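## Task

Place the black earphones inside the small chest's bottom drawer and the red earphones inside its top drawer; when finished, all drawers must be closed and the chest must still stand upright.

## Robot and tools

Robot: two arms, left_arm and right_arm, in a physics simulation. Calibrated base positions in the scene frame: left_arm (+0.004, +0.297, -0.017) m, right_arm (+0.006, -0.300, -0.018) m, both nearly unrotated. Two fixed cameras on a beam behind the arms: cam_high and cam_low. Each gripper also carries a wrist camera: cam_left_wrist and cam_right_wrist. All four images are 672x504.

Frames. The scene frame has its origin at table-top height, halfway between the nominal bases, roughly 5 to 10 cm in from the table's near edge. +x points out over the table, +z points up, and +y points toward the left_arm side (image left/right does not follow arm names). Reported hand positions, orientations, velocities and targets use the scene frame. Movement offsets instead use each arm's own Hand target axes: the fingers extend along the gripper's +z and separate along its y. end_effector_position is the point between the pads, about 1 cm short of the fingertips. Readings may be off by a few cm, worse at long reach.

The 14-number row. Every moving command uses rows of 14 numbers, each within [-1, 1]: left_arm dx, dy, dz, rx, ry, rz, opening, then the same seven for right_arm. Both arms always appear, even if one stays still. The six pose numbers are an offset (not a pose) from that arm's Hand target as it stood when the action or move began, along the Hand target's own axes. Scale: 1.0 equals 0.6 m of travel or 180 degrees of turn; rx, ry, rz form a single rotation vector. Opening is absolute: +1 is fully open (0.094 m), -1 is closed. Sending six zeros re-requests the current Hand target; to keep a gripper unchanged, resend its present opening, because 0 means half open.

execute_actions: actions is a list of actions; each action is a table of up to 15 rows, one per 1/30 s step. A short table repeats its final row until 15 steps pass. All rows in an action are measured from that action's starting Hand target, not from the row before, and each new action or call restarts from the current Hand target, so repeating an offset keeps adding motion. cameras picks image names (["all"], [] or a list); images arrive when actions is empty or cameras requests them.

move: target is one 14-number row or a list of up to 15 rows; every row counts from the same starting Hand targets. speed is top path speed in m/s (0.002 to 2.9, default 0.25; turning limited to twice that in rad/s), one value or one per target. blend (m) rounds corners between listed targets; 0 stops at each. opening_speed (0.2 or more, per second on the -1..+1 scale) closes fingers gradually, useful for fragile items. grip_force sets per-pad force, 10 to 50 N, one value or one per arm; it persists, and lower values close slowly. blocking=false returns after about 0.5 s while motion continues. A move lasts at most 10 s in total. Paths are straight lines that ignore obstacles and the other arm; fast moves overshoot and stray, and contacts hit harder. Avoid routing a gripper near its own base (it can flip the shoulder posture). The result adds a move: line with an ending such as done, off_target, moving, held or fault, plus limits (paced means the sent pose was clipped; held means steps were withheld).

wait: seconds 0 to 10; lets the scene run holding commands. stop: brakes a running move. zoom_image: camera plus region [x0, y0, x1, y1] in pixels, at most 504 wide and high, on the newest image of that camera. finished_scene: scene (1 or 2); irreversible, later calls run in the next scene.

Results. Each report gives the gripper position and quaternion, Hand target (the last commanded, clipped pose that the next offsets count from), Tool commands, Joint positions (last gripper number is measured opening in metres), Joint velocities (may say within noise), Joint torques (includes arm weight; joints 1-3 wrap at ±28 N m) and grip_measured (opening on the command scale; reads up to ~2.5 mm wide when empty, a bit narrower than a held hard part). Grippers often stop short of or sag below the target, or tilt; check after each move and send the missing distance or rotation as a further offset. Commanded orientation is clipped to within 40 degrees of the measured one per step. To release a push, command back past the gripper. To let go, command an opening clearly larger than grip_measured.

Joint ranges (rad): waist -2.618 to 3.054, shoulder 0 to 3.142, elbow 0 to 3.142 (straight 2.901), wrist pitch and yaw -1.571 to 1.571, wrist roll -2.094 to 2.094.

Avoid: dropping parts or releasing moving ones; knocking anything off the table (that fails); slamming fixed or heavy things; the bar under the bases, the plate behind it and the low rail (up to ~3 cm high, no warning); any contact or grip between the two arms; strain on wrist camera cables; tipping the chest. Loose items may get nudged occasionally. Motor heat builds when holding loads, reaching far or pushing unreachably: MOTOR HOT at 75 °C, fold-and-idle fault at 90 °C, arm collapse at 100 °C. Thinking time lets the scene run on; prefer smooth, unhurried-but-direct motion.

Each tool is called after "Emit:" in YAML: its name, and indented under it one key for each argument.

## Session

Emit:
execute_actions:
  actions: []

Scene clock: 0.00 s.
left_arm: end_effector_position=(+0.2352, +0.1609, +0.1677) grip_measured=+1.000 end_effector_quat_wxyz=(+0.474, -0.003, +0.848, -0.238) | right_arm: end_effector_position=(+0.2402, -0.2697, +0.1659) grip_measured=+1.000 end_effector_quat_wxyz=(+0.494, +0.140, +0.858, +0.027)
Joint positions: left_arm=[-0.579 0.582 0.478 -0.364 -0.119 -0.541 0.094] | right_arm=[0.573 0.543 0.572 -0.669 0.604 0.588 0.094]
Joint velocities: within noise
Joint torques (N m): no reading
Heat: left arm: 29 °C; right arm: 27 °C.
Hand target: left_arm +0.2357, +0.1609, +0.1717; +0.477, -0.003, +0.846, -0.239 | right_arm +0.2409, -0.2691, +0.1700; +0.497, +0.141, +0.856, +0.031
Tool commands: left_gripper/opening=+1.0 right_gripper/opening=+1.0

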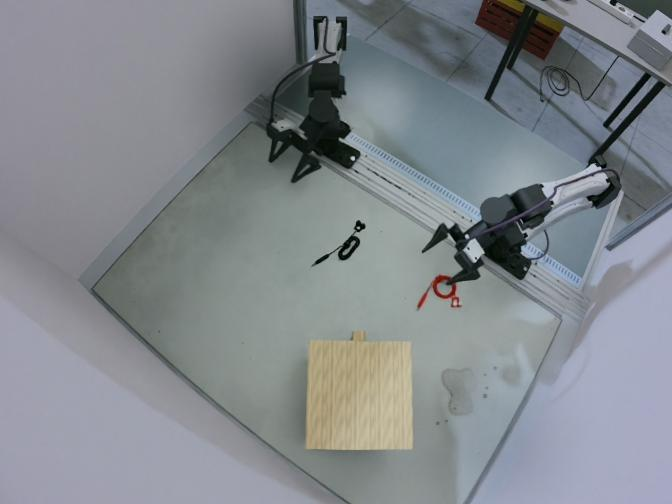

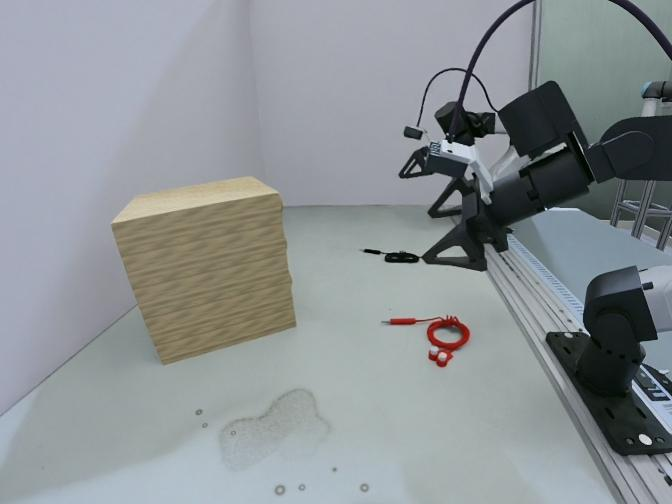

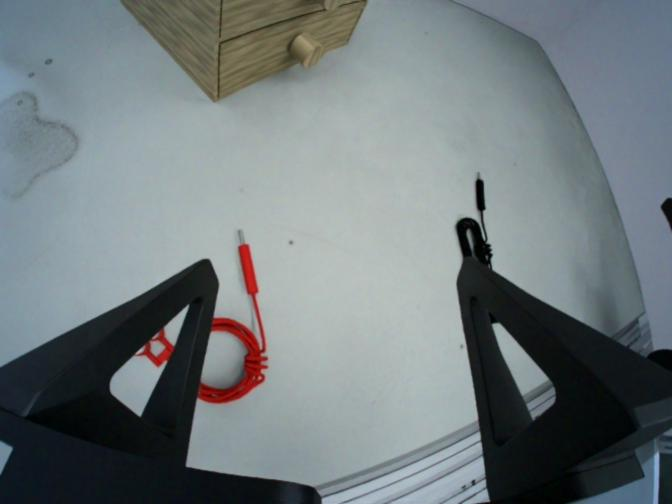

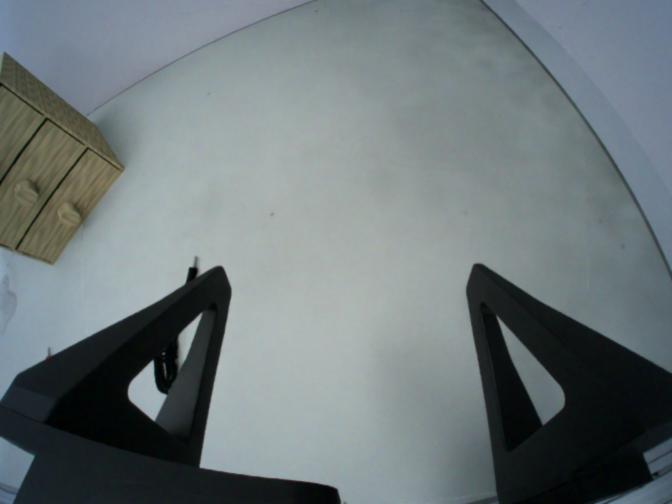

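Emit:
move:
  target: [0.0117,0.0327,-0.0135,-0.1605,0.32,0.002,0.6,-0.0697,0.545,0.0883,-0.1483,0.0152,-0.1564,0.5]
  speed: 0.4
  grip_force: [30,50]
  cameras: ["all"]

Scene clock: 13.73 s.
left_arm: end_effector_position=(+0.2306, +0.1803, +0.1584) grip_measured=+0.603 end_effector_quat_wxyz=(+0.009, -0.003, +1.000, +0.004) | right_arm: end_effector_position=(+0.3745, +0.0193, +0.2317) grip_measured=+0.502 end_effector_quat_wxyz=(+0.485, -0.181, +0.850, +0.097)
Joint positions: left_arm=[-0.449 1.525 1.456 -1.5 -0.003 -0.478 0.075] | right_arm=[0.859 1.635 1.393 -0.343 0.417 0.212 0.071]
Joint torques (N m): left_arm=[0.72 -4.44 8.38 0.13 0.08 0.09] | right_arm=[0.1 -6.11 11.6 1.71 -0.15 -0.08]
Heat: left arm: 32 °C; right arm: 29 °C.
Hand target: left_arm +0.2297, +0.1798, +0.1615; +0.000, +0.000, +1.000, +0.000 | right_arm +0.3748, +0.0283, +0.2415; +0.488, -0.188, +0.846, +0.108
Off the commanded pose: left_arm 0.003 m, 1 deg | right_arm 0.013 m, 2 deg.
grip_force (N): 30, 50
move: off_target (right_arm)

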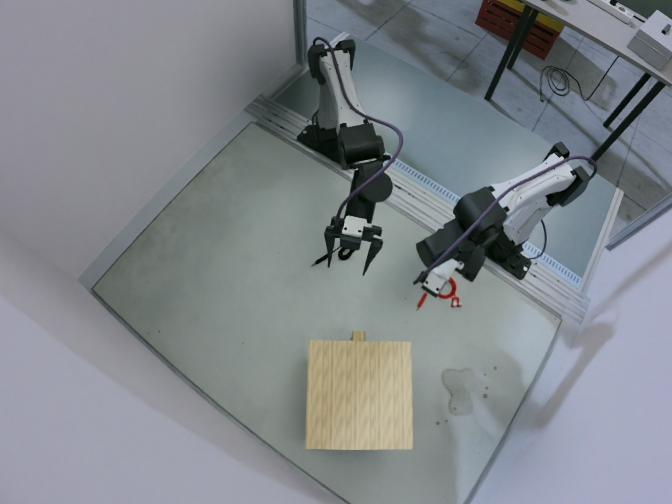

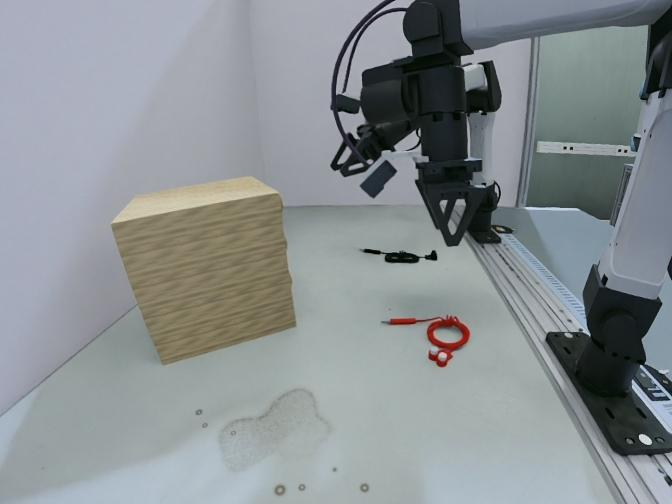

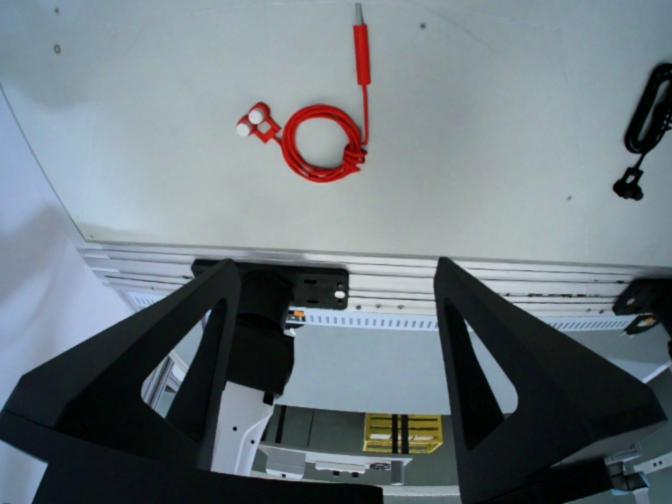

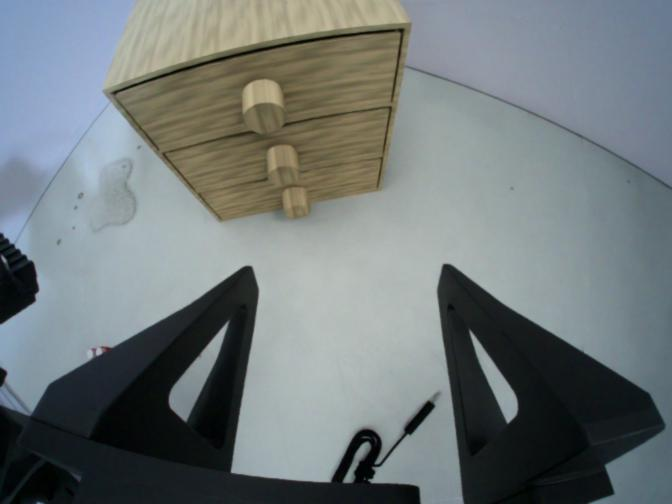

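Emit:
move:
  target: [-0.085,0.035,0.119,0,0,0.4167,0.1,-0.0957,0.1123,0.2533,-0.0337,-0.0556,-0.0194,0.5]
  speed: 0.25
  cameras: ["all"]

Scene clock: 36.70 s.
left_arm: end_effector_position=(+0.2833, +0.2010, +0.0969) grip_measured=+0.103 end_effector_quat_wxyz=(+0.010, +0.603, +0.797, +0.010) | right_arm: end_effector_position=(+0.4795, +0.1443, +0.2066) grip_measured=+0.501 end_effector_quat_wxyz=(+0.531, -0.233, +0.804, +0.135)
Joint positions: left_arm=[-0.308 1.655 1.34 -1.243 -0.003 0.966 0.052] | right_arm=[0.828 2.211 1.954 -0.173 0.3 0.065 0.071]
Joint torques (N m): left_arm=[0.44 -5.31 5.61 0.37 0.18 0.12] | right_arm=[-0.9 -8.28 11.99 2.51 -0.23 -0.12]
Heat: left arm: 33 °C; right arm: 35 °C.
Hand target: left_arm +0.2807, +0.2009, +0.0901; +0.000, +0.609, +0.794, +0.000 | right_arm +0.4916, +0.1571, +0.2154; +0.552, -0.228, +0.787, +0.154
Off the commanded pose: left_arm 0.007 m, 2 deg | right_arm 0.020 m, 4 deg.
grip_force (N): 30, 50
move: off_target (right_arm)

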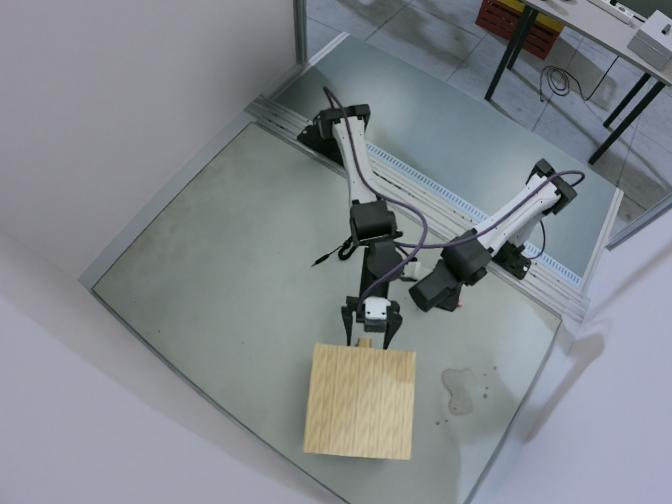

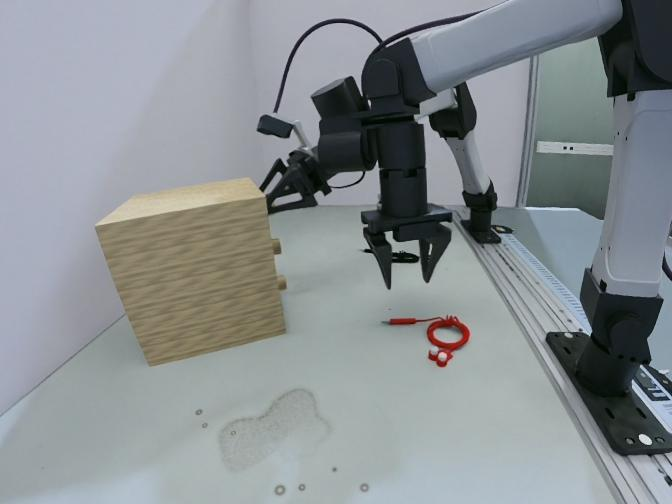

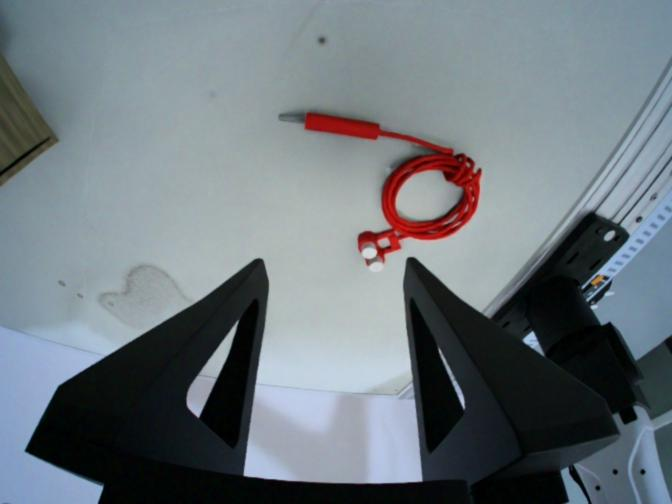

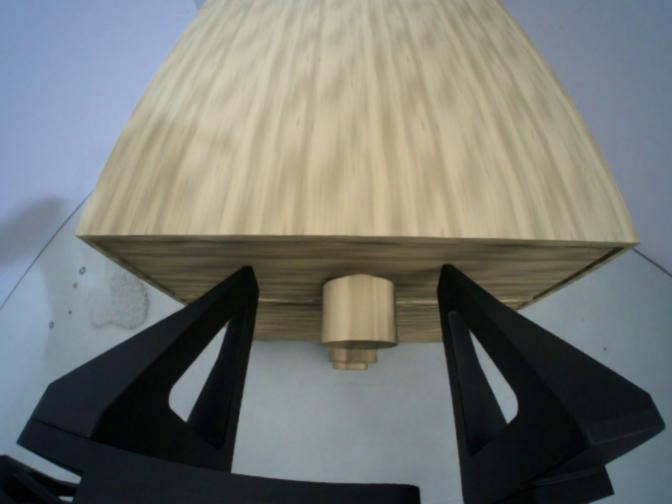

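Emit:
move:
  target:
    - [0.0117,-0.0667,0.1,0,0,0,0.1,0.019,-0.01,-0.0233,0,0,0,0.4]
    - [0.0117,-0.0667,0.1,0,0,0,0.1,0.019,-0.01,-0.0233,0,0,0,-0.6]
  speed: 0.15
  cameras: ["cam_left_wrist","cam_right_wrist","cam_low"]

Scene clock: 46.60 s.
left_arm: end_effector_position=(+0.2429, +0.1999, +0.0266) grip_measured=+0.103 end_effector_quat_wxyz=(-0.009, +0.610, +0.792, +0.005) | right_arm: end_effector_position=(+0.4800, +0.1421, +0.2012) grip_measured=-0.420 end_effector_quat_wxyz=(+0.544, -0.228, +0.796, +0.139)
Joint positions: left_arm=[-0.365 1.606 1.004 -0.995 -0.003 0.927 0.052] | right_arm=[0.825 2.194 1.875 -0.076 0.302 0.058 0.027]
Joint torques (N m): left_arm=[-0.38 -8.01 5.22 0.26 0.18 -0.13] | right_arm=[-0.81 -12.27 7.28 2.27 -0.25 -0.01]
Heat: left arm: 33 °C; right arm: 36 °C.
Hand target: left_arm +0.2401, +0.1974, +0.0300; +0.000, +0.609, +0.794, +0.000 | right_arm +0.4803, +0.1430, +0.2095; +0.552, -0.229, +0.787, +0.154
Off the commanded pose: left_arm 0.005 m, 1 deg | right_arm 0.008 m, 2 deg.
grip_force (N): 30, 50
move: done
Images, in order (width x height): cam_low 672x504, cam_left_wrist 672x504, cam_right_wrist 672x504.

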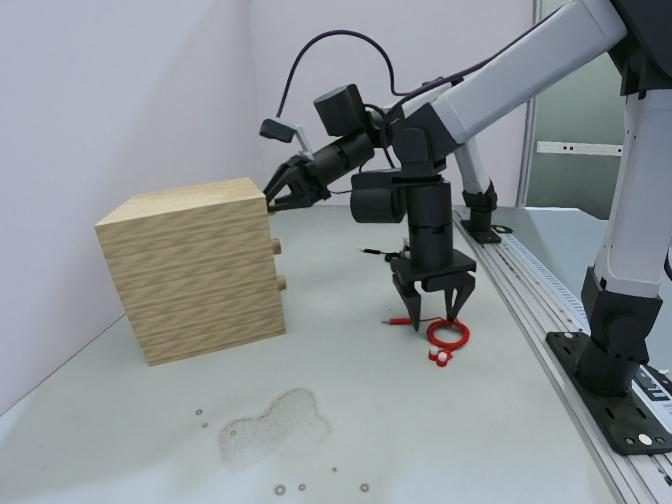

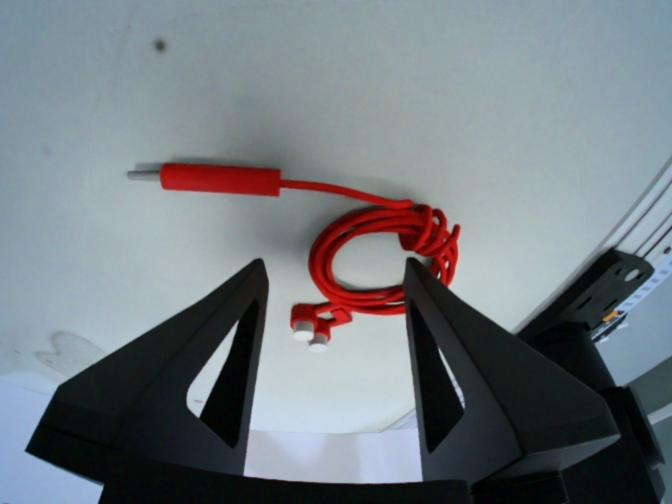

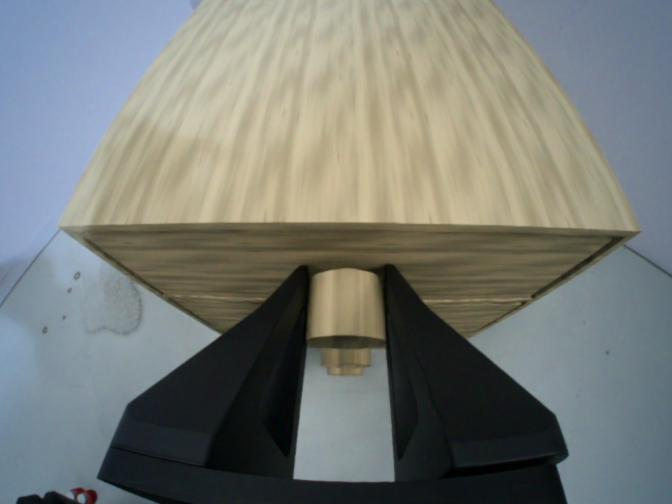

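Emit:
move:
  target:
    - [0,0.01,0,0,0,0,-0.38,0.0713,0,-0.196,0,0,0,-0.6]
    - [0,0.01,0.021,0,0,0,-0.38,0.0713,0,-0.196,0,0,0,-0.6]
    - [0,0.01,0.021,0,0,0,-1,0.0713,0,-0.196,0,0,0,-0.6]
    - [0,0.01,-0.18,0,0,0,-1,0.0713,0,-0.196,0,0,0,-0.6]
  speed: [0.12,0.08,0.1,0.15]
  cameras: ["all"]

Scene clock: 59.43 s.
left_arm: end_effector_position=(+0.2484, +0.1984, +0.1294) grip_measured=-0.995 end_effector_quat_wxyz=(-0.006, +0.608, +0.794, +0.005) | right_arm: end_effector_position=(+0.3806, +0.0777, +0.1978) grip_measured=-0.421 end_effector_quat_wxyz=(+0.543, -0.237, +0.793, +0.144)
Joint positions: left_arm=[-0.359 1.566 1.378 -1.404 -0.003 0.927 0] | right_arm=[0.899 1.755 1.242 0.112 0.351 0.078 0.027]
Joint torques (N m): left_arm=[0.73 -7.19 8.06 0.07 0.18 0.05] | right_arm=[0.64 -10.36 6.87 2.11 0.1 0.1]
Heat: left arm: 33 °C; right arm: 35 °C.
Hand target: left_arm +0.2460, +0.1989, +0.1381; +0.000, +0.609, +0.793, +0.000 | right_arm +0.3742, +0.0766, +0.2096; +0.552, -0.228, +0.787, +0.154
Off the commanded pose: left_arm 0.009 m, 1 deg | right_arm 0.014 m, 2 deg.
grip_force (N): 30, 50
move: off_target (right_arm)

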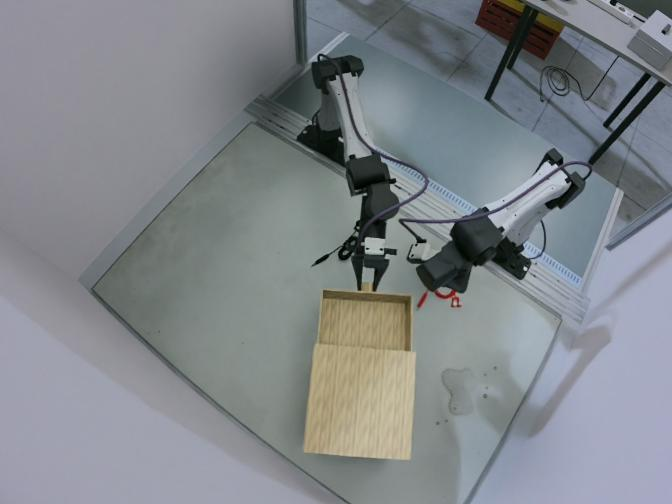

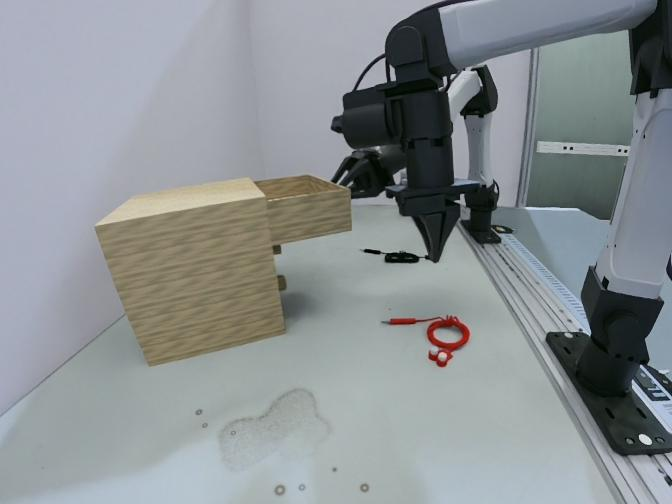

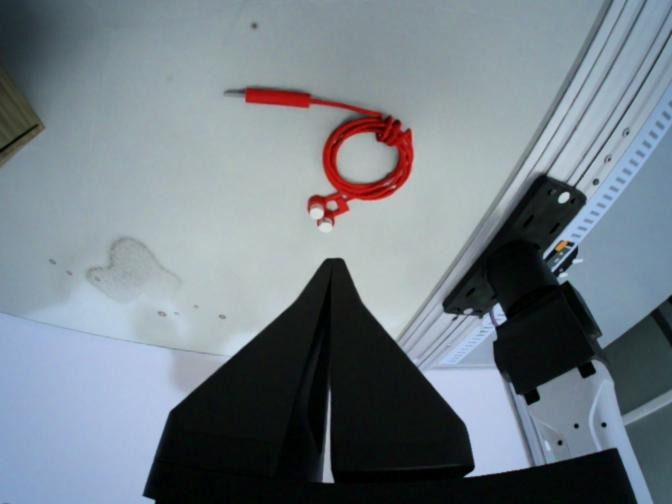

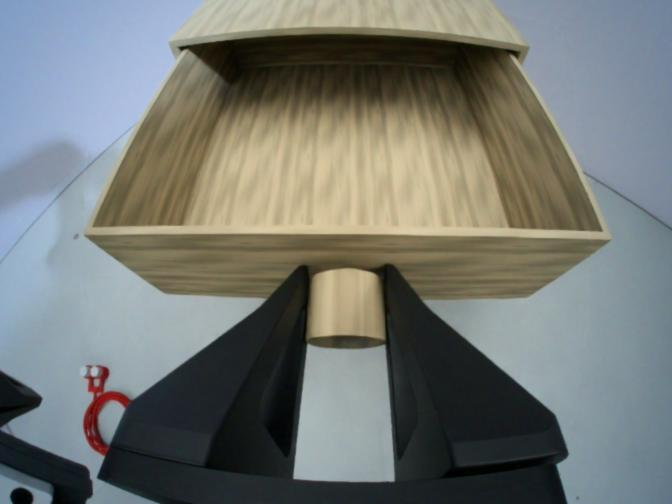

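Emit:
move:
  target:
    - [-0.0242,0,0.1,0,0,0,-0.3,0,0,0,0,0,0,0.4]
    - [-0.0242,0,0.175,0,0,0,-0.3,0.003,0,-0.105,0,0,0,0.4]
  speed: 0.15
  cameras: ["cam_left_wrist","cam_low"]

Emit:
zoom_image:
  camera: "cam_low"
  region: [370, 260, 500, 380]

Scene clock: 68.50 s.
left_arm: end_effector_position=(+0.2524, +0.1857, +0.0390) grip_measured=-0.303 end_effector_quat_wxyz=(+0.007, +0.612, +0.791, +0.007) | right_arm: end_effector_position=(+0.3303, +0.0485, +0.2308) grip_measured=+0.398 end_effector_quat_wxyz=(+0.556, -0.227, +0.784, +0.155)
Joint positions: left_arm=[-0.397 1.614 1.064 -1.016 0.001 0.899 0.033] | right_arm=[0.97 1.524 1.094 0.059 0.418 0.111 0.066]
Joint torques (N m): left_arm=[-0.06 -4.77 5.44 0.33 0.14 -0.15] | right_arm=[0.61 -7.83 6.87 1.73 0.06 0.08]
Heat: left arm: 34 °C; right arm: 36 °C.
Hand target: left_arm +0.2497, +0.1849, +0.0330; +0.000, +0.609, +0.793, +0.000 | right_arm +0.3233, +0.0452, +0.2293; +0.552, -0.229, +0.787, +0.154
Off the commanded pose: left_arm 0.007 m, 1 deg | right_arm 0.008 m, 1 deg.
grip_force (N): 30, 50
move: done
Images, in order (width x height): cam_low 672x504, cam_left_wrist 672x504.

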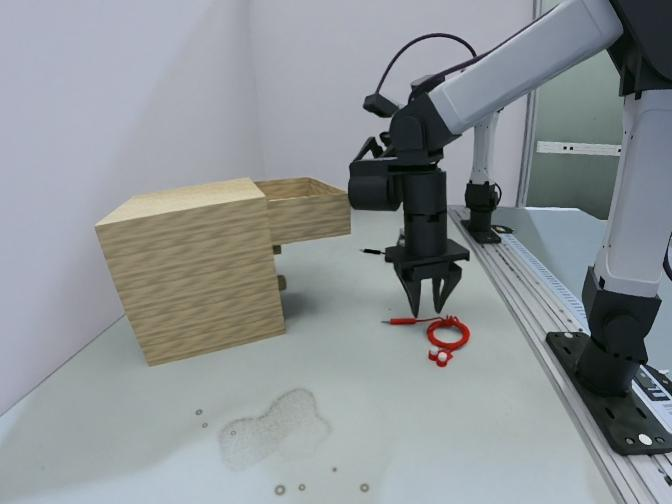

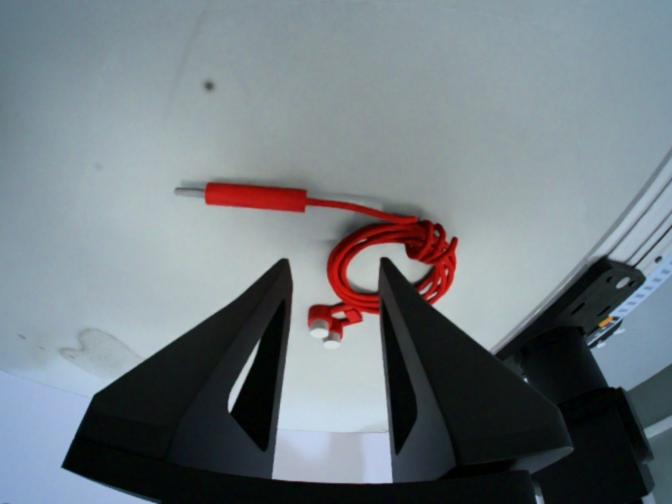

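Scaled by 3.877.

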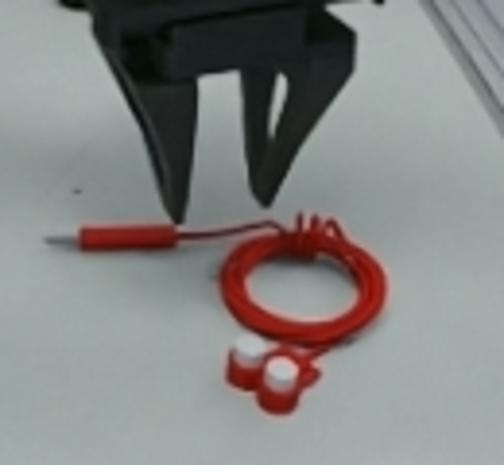

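Emit:
move:
  target:
    - [0,-0.0067,0.041,0,0,0,-0.3,-0.021,-0.333,-0.08,0,0,0,0.4]
    - [0,-0.0067,0.041,0,0,0,-1,-0.021,-0.333,-0.08,0,0,0,0.4]
    - [0,-0.0067,-0.2,0,0,0,-1,-0.021,-0.333,-0.08,0,0,0,0.4]
  speed: [0.15,0.1,0.15]
  cameras: ["cam_left_wrist","cam_low"]

Scene clock: 78.27 s.
left_arm: end_effector_position=(+0.2488, +0.1840, +0.1461) grip_measured=-0.995 end_effector_quat_wxyz=(-0.002, +0.610, +0.792, +0.004) | right_arm: end_effector_position=(+0.3960, -0.1466, +0.2444) grip_measured=+0.398 end_effector_quat_wxyz=(+0.540, -0.222, +0.798, +0.150)
Joint positions: left_arm=[-0.403 1.589 1.468 -1.464 0.002 0.887 0] | right_arm=[0.295 1.251 0.985 -0.121 -0.202 -0.119 0.066]
Joint torques (N m): left_arm=[0.1 -6.79 8.01 0.03 0.12 -0.08] | right_arm=[-0.73 -5.46 10.35 1.98 -0.32 -0.1]
Heat: left arm: 33 °C; right arm: 35 °C.
Hand target: left_arm +0.2459, +0.1838, +0.1531; +0.000, +0.609, +0.793, +0.000 | right_arm +0.3944, -0.1455, +0.2597; +0.552, -0.229, +0.787, +0.154
Off the commanded pose: left_arm 0.008 m, 1 deg | right_arm 0.015 m, 2 deg.
grip_force (N): 30, 50
move: off_target (right_arm)
Images, in order (width x height): cam_low 672x504, cam_left_wrist 672x504.

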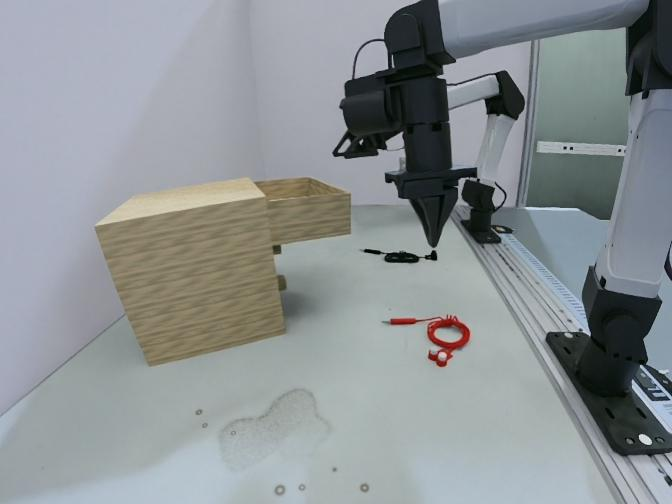

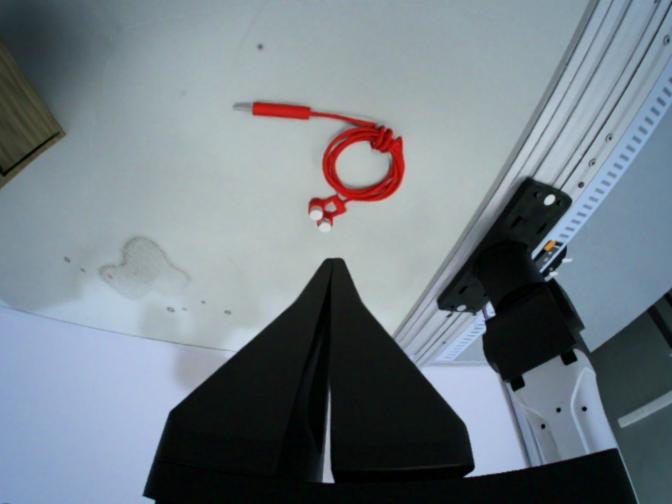

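Emit:
move:
  target:
    - [0,0,0.2,0,0,0,-0.3,0,0,0,0,0,0,0.4]
    - [0,0,0.245,0,0,0,-0.3,0,0,0,0,0,0,0.4]
  speed: [0.2,0.08]
  cameras: ["cam_left_wrist","cam_low"]

Emit:
zoom_image:
  camera: "cam_low"
  region: [370, 260, 500, 380]

Emit:
zoom_image:
  camera: "cam_left_wrist"
  region: [240, 180, 480, 360]

Scene clock: 89.97 s.
left_arm: end_effector_position=(+0.2458, +0.1867, +0.0154) grip_measured=-0.303 end_effector_quat_wxyz=(+0.000, +0.610, +0.792, +0.004) | right_arm: end_effector_position=(+0.3960, -0.1466, +0.2444) grip_measured=+0.398 end_effector_quat_wxyz=(+0.540, -0.222, +0.798, +0.150)
Joint positions: left_arm=[-0.403 1.636 0.988 -0.932 0.004 0.887 0.033] | right_arm=[0.295 1.251 0.985 -0.121 -0.202 -0.119 0.066]
Joint torques (N m): left_arm=[-0.49 -4.29 4.48 0.59 0.11 -0.13] | right_arm=[-0.35 -5.38 10.39 1.9 -0.26 -0.15]
Heat: left arm: 34 °C; right arm: 36 °C.
Hand target: left_arm +0.2458, +0.1839, +0.0061; +0.000, +0.609, +0.793, +0.000 | right_arm +0.3944, -0.1455, +0.2597; +0.552, -0.229, +0.787, +0.154
Off the commanded pose: left_arm 0.010 m, 0 deg | right_arm 0.015 m, 2 deg.
grip_force (N): 30, 50
move: off_target (right_arm)
Images, in order (width x height): cam_low 672x504, cam_left_wrist 672x504.

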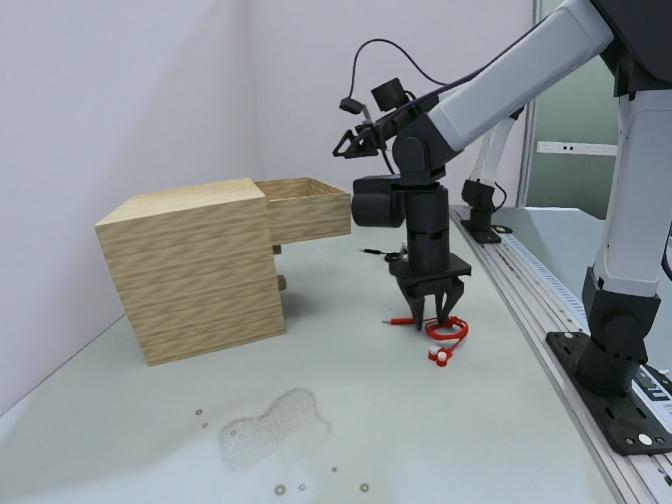

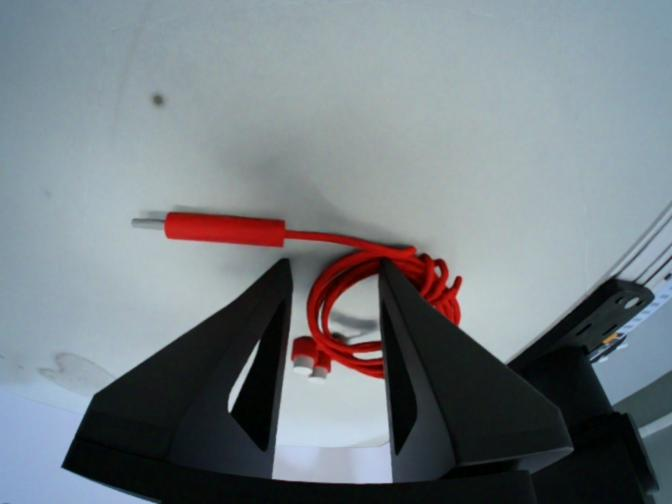

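Scaled by 3.877.

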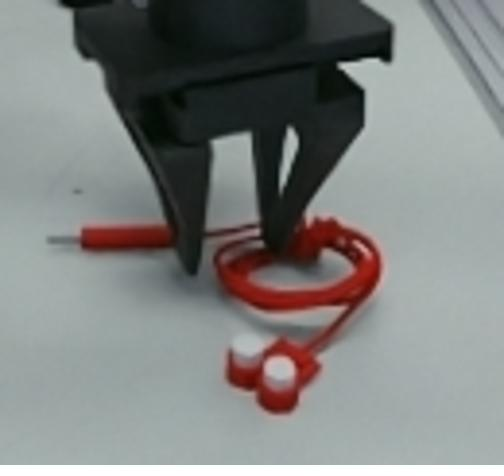

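Scaled by 2.100 from the camera's 672x504 image, which has a finer 960x720 frame.

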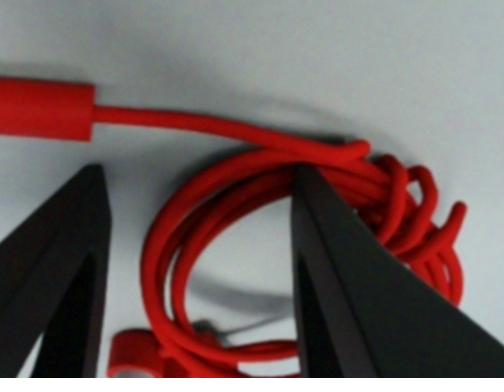

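Emit:
move:
  target:
    - [0,0,-0.04,0,0,0,-0.3,0,0,0,0,0,0,0.4]
    - [0.022,0.0083,-0.04,0,0,0,-0.3,0,0,0,0,0,0,0.4]
    - [0.022,0.0083,0,0,0,0,-0.3,0,0,0,0,0,0,0.4]
  speed: [0.1,0.1,0.08]
  cameras: ["cam_left_wrist"]

Emit:
zoom_image:
  camera: "cam_left_wrist"
  region: [240, 180, 480, 360]

Scene clock: 94.80 s.
left_arm: end_effector_position=(+0.2470, +0.1982, +0.0129) grip_measured=-0.302 end_effector_quat_wxyz=(-0.001, +0.603, +0.798, +0.003) | right_arm: end_effector_position=(+0.3960, -0.1466, +0.2444) grip_measured=+0.398 end_effector_quat_wxyz=(+0.540, -0.222, +0.798, +0.150)
Joint positions: left_arm=[-0.362 1.63 0.97 -0.924 0.004 0.912 0.033] | right_arm=[0.295 1.251 0.985 -0.121 -0.202 -0.119 0.066]
Joint torques (N m): left_arm=[0.34 -4.98 4.49 0.54 0.1 0.12] | right_arm=[-0.53 -5.31 10.28 1.93 -0.31 -0.11]
Heat: left arm: 34 °C; right arm: 36 °C.
Hand target: left_arm +0.2473, +0.1979, +0.0061; +0.000, +0.609, +0.794, +0.000 | right_arm +0.3944, -0.1455, +0.2597; +0.552, -0.229, +0.787, +0.154
Off the commanded pose: left_arm 0.007 m, 1 deg | right_arm 0.015 m, 2 deg.
grip_force (N): 30, 50
move: off_target (right_arm)
Images, in order (width x height): cam_left_wrist 672x504.

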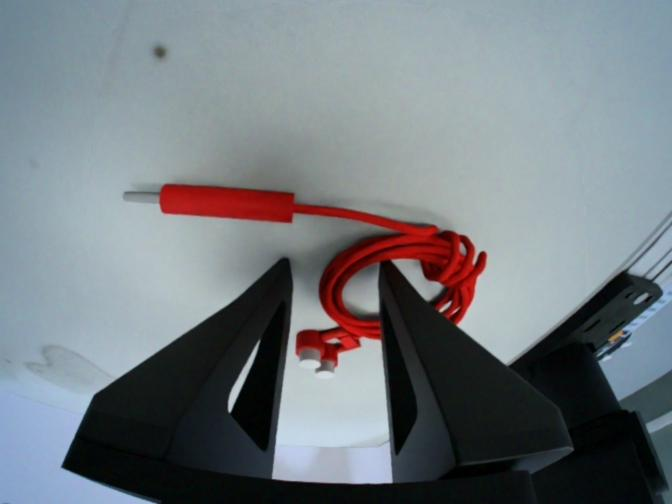

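Scaled by 2.100 from the camera's 672x504 image, which has a finer 960x720 frame.

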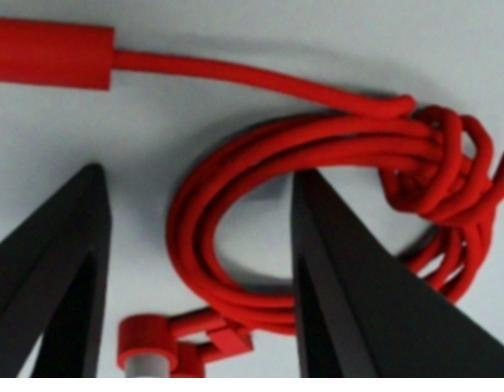

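Good straddle now; close and lift.

Emit:
move:
  target:
    - [0,0,0.002,0,0,0,-1,0,0,0,0,0,0,0.4]
    - [0,0,-0.25,0,0,0,-1,0,0,0,0,0,0,0.4]
  speed: 0.15
  cameras: ["all"]

Scene clock: 99.80 s.
left_arm: end_effector_position=(+0.2501, +0.1972, +0.1496) grip_measured=-0.907 end_effector_quat_wxyz=(-0.001, +0.604, +0.797, +0.005) | right_arm: end_effector_position=(+0.3960, -0.1466, +0.2444) grip_measured=+0.398 end_effector_quat_wxyz=(+0.540, -0.222, +0.798, +0.150)
Joint positions: left_arm=[-0.358 1.573 1.466 -1.475 0 0.917 0.004] | right_arm=[0.295 1.251 0.985 -0.121 -0.202 -0.119 0.066]
Joint torques (N m): left_arm=[0.53 -6.48 7.99 0.11 0.14 0.12] | right_arm=[-0.47 -5.44 10.36 1.96 -0.28 -0.11]
Heat: left arm: 34 °C; right arm: 36 °C.
Hand target: left_arm +0.2472, +0.1978, +0.1561; +0.000, +0.609, +0.793, +0.000 | right_arm +0.3944, -0.1455, +0.2597; +0.552, -0.229, +0.787, +0.154
Off the commanded pose: left_arm 0.007 m, 1 deg | right_arm 0.015 m, 2 deg.
grip_force (N): 30, 50
move: off_target (right_arm)

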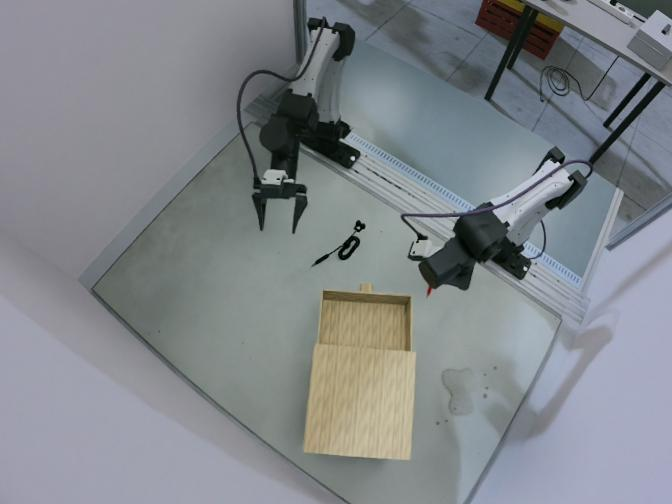

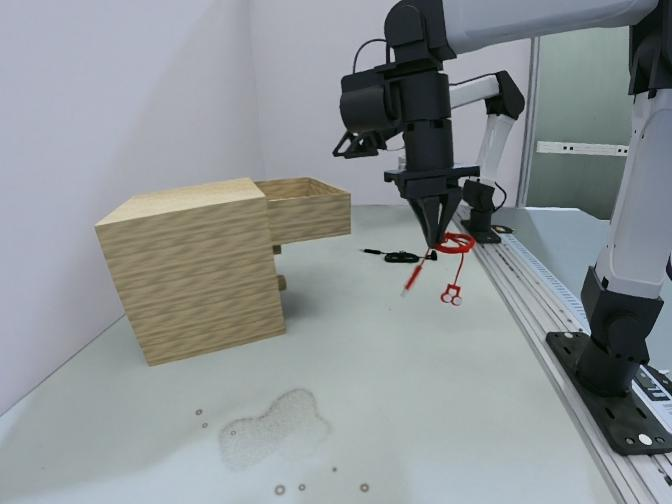

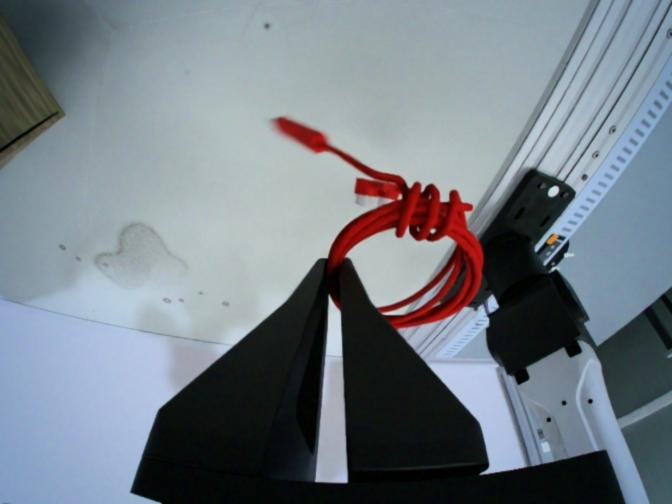

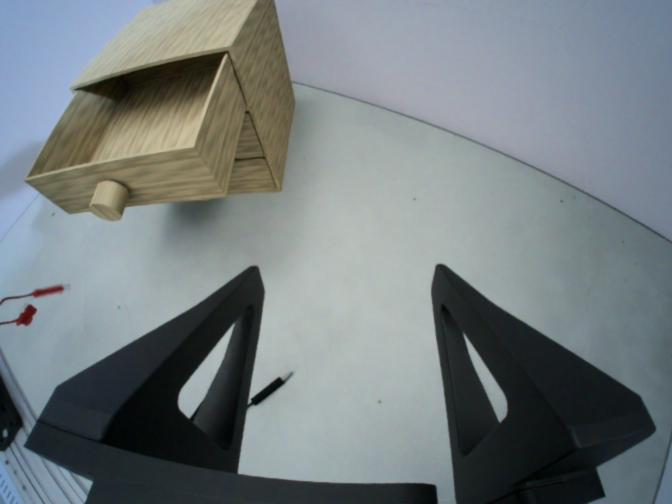

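Emit:
move:
  target:
    - [0,0,-0.25,0,0,-0.25,-1,0,0,0,0,0,0,0.4]
    - [-0.154,0.2917,-0.27,-0.1538,-0.1158,-0.574,-1,0,0,0,0,0,0,0.4]
  speed: 0.3
  blend: [0.03,0]
  cameras: ["all"]

Scene clock: 108.93 s.
left_arm: end_effector_position=(+0.4455, +0.1491, +0.3233) grip_measured=-0.907 end_effector_quat_wxyz=(+0.369, -0.222, +0.902, -0.014) | right_arm: end_effector_position=(+0.3960, -0.1466, +0.2443) grip_measured=+0.398 end_effector_quat_wxyz=(+0.540, -0.222, +0.798, +0.150)
Joint positions: left_arm=[-0.452 2.111 2.681 -1.521 -0.434 -0.816 0.004] | right_arm=[0.295 1.251 0.985 -0.121 -0.202 -0.119 0.066]
Joint torques (N m): left_arm=[-0.28 -8.38 7.3 0.81 -0.64 -0.14] | right_arm=[-0.58 -5.33 10.35 1.91 -0.32 -0.14]
Heat: left arm: 34 °C; right arm: 37 °C.
Hand target: left_arm +0.4404, +0.1540, +0.3180; +0.249, -0.259, +0.931, +0.070 | right_arm +0.3943, -0.1456, +0.2597; +0.552, -0.229, +0.787, +0.154
Off the commanded pose: left_arm 0.009 m, 18 deg | right_arm 0.016 m, 2 deg.
joint sent to its limit (left arm) — joint 4 (wrist pitch), lower limit. The joint targets are off in orientation, not in position.
grip_force (N): 30, 50
move: off_target (left_arm, right_arm)

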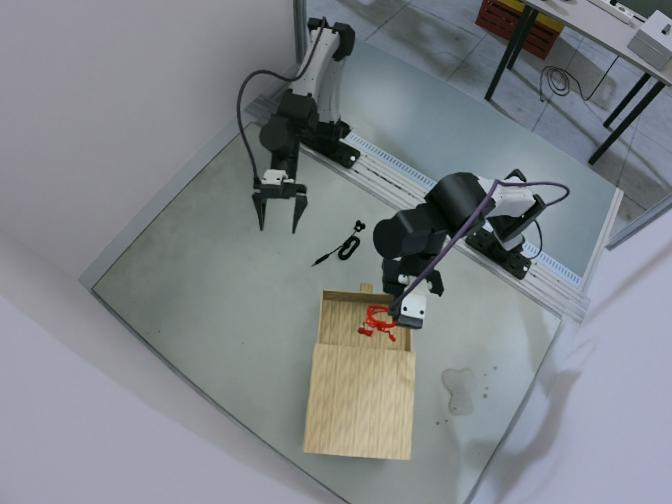

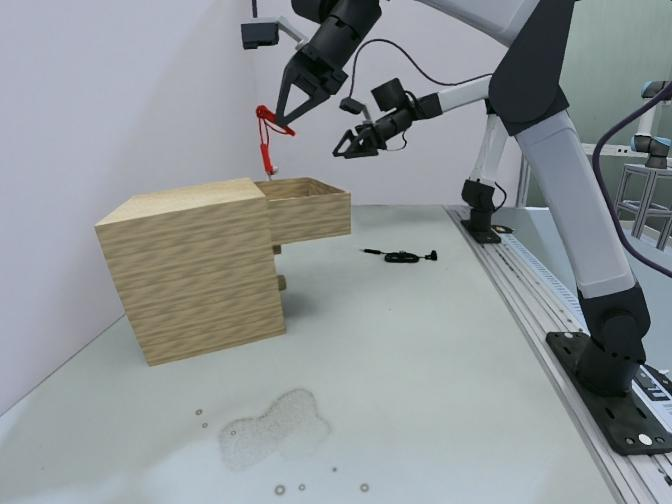

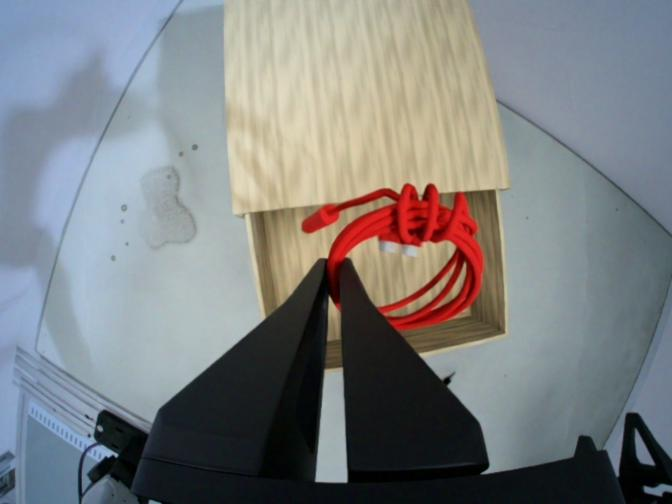

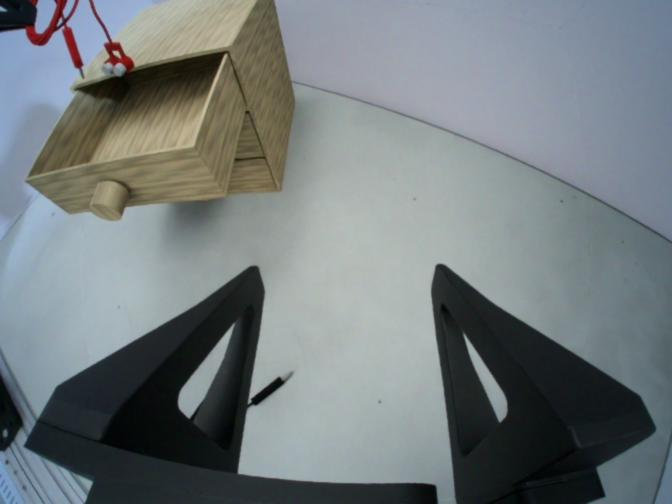

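Emit:
move:
  target: [0.0875,0,0.1516,0,0,0,-1,0,0,0,0,0,0,0.4]
  speed: 0.15
  cameras: ["cam_left_wrist","cam_right_wrist"]

Scene clock: 112.93 s.
left_arm: end_effector_position=(+0.4388, +0.1540, +0.2217) grip_measured=-0.907 end_effector_quat_wxyz=(+0.258, -0.252, +0.930, +0.068) | right_arm: end_effector_position=(+0.3960, -0.1466, +0.2443) grip_measured=+0.398 end_effector_quat_wxyz=(+0.540, -0.222, +0.798, +0.150)
Joint positions: left_arm=[-0.452 2.142 2.388 -1.513 -0.435 -0.933 0.004] | right_arm=[0.295 1.251 0.985 -0.121 -0.202 -0.119 0.066]
Joint torques (N m): left_arm=[0.46 -9.31 5.67 0.81 -0.34 -0.22] | right_arm=[-0.54 -5.41 10.55 1.96 -0.26 -0.15]
Heat: left arm: 34 °C; right arm: 37 °C.
Hand target: left_arm +0.4403, +0.1540, +0.2130; +0.249, -0.259, +0.931, +0.069 | right_arm +0.3943, -0.1456, +0.2597; +0.552, -0.229, +0.787, +0.154
Off the commanded pose: left_arm 0.009 m, 1 deg | right_arm 0.015 m, 2 deg.
grip_force (N): 30, 50
move: off_target (right_arm)
Images, in order (width x height): cam_left_wrist 672x504, cam_right_wrist 672x504.

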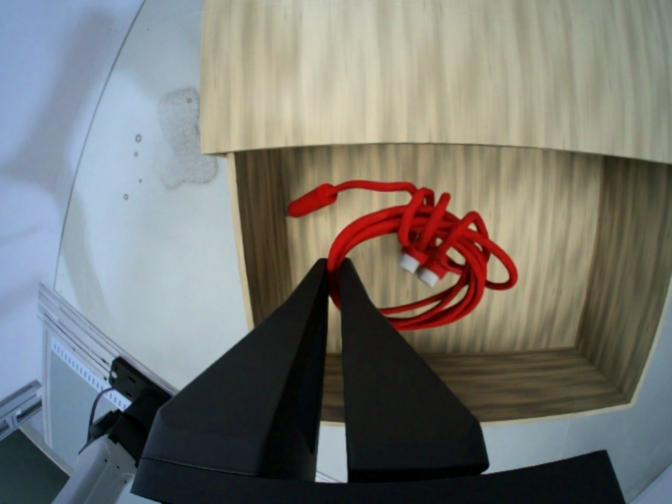

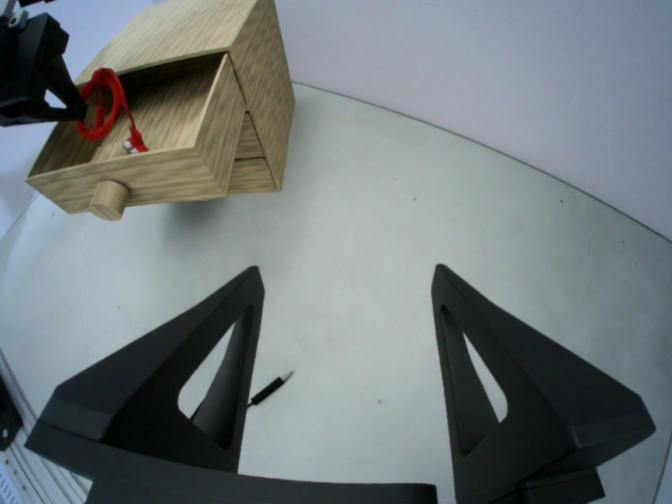

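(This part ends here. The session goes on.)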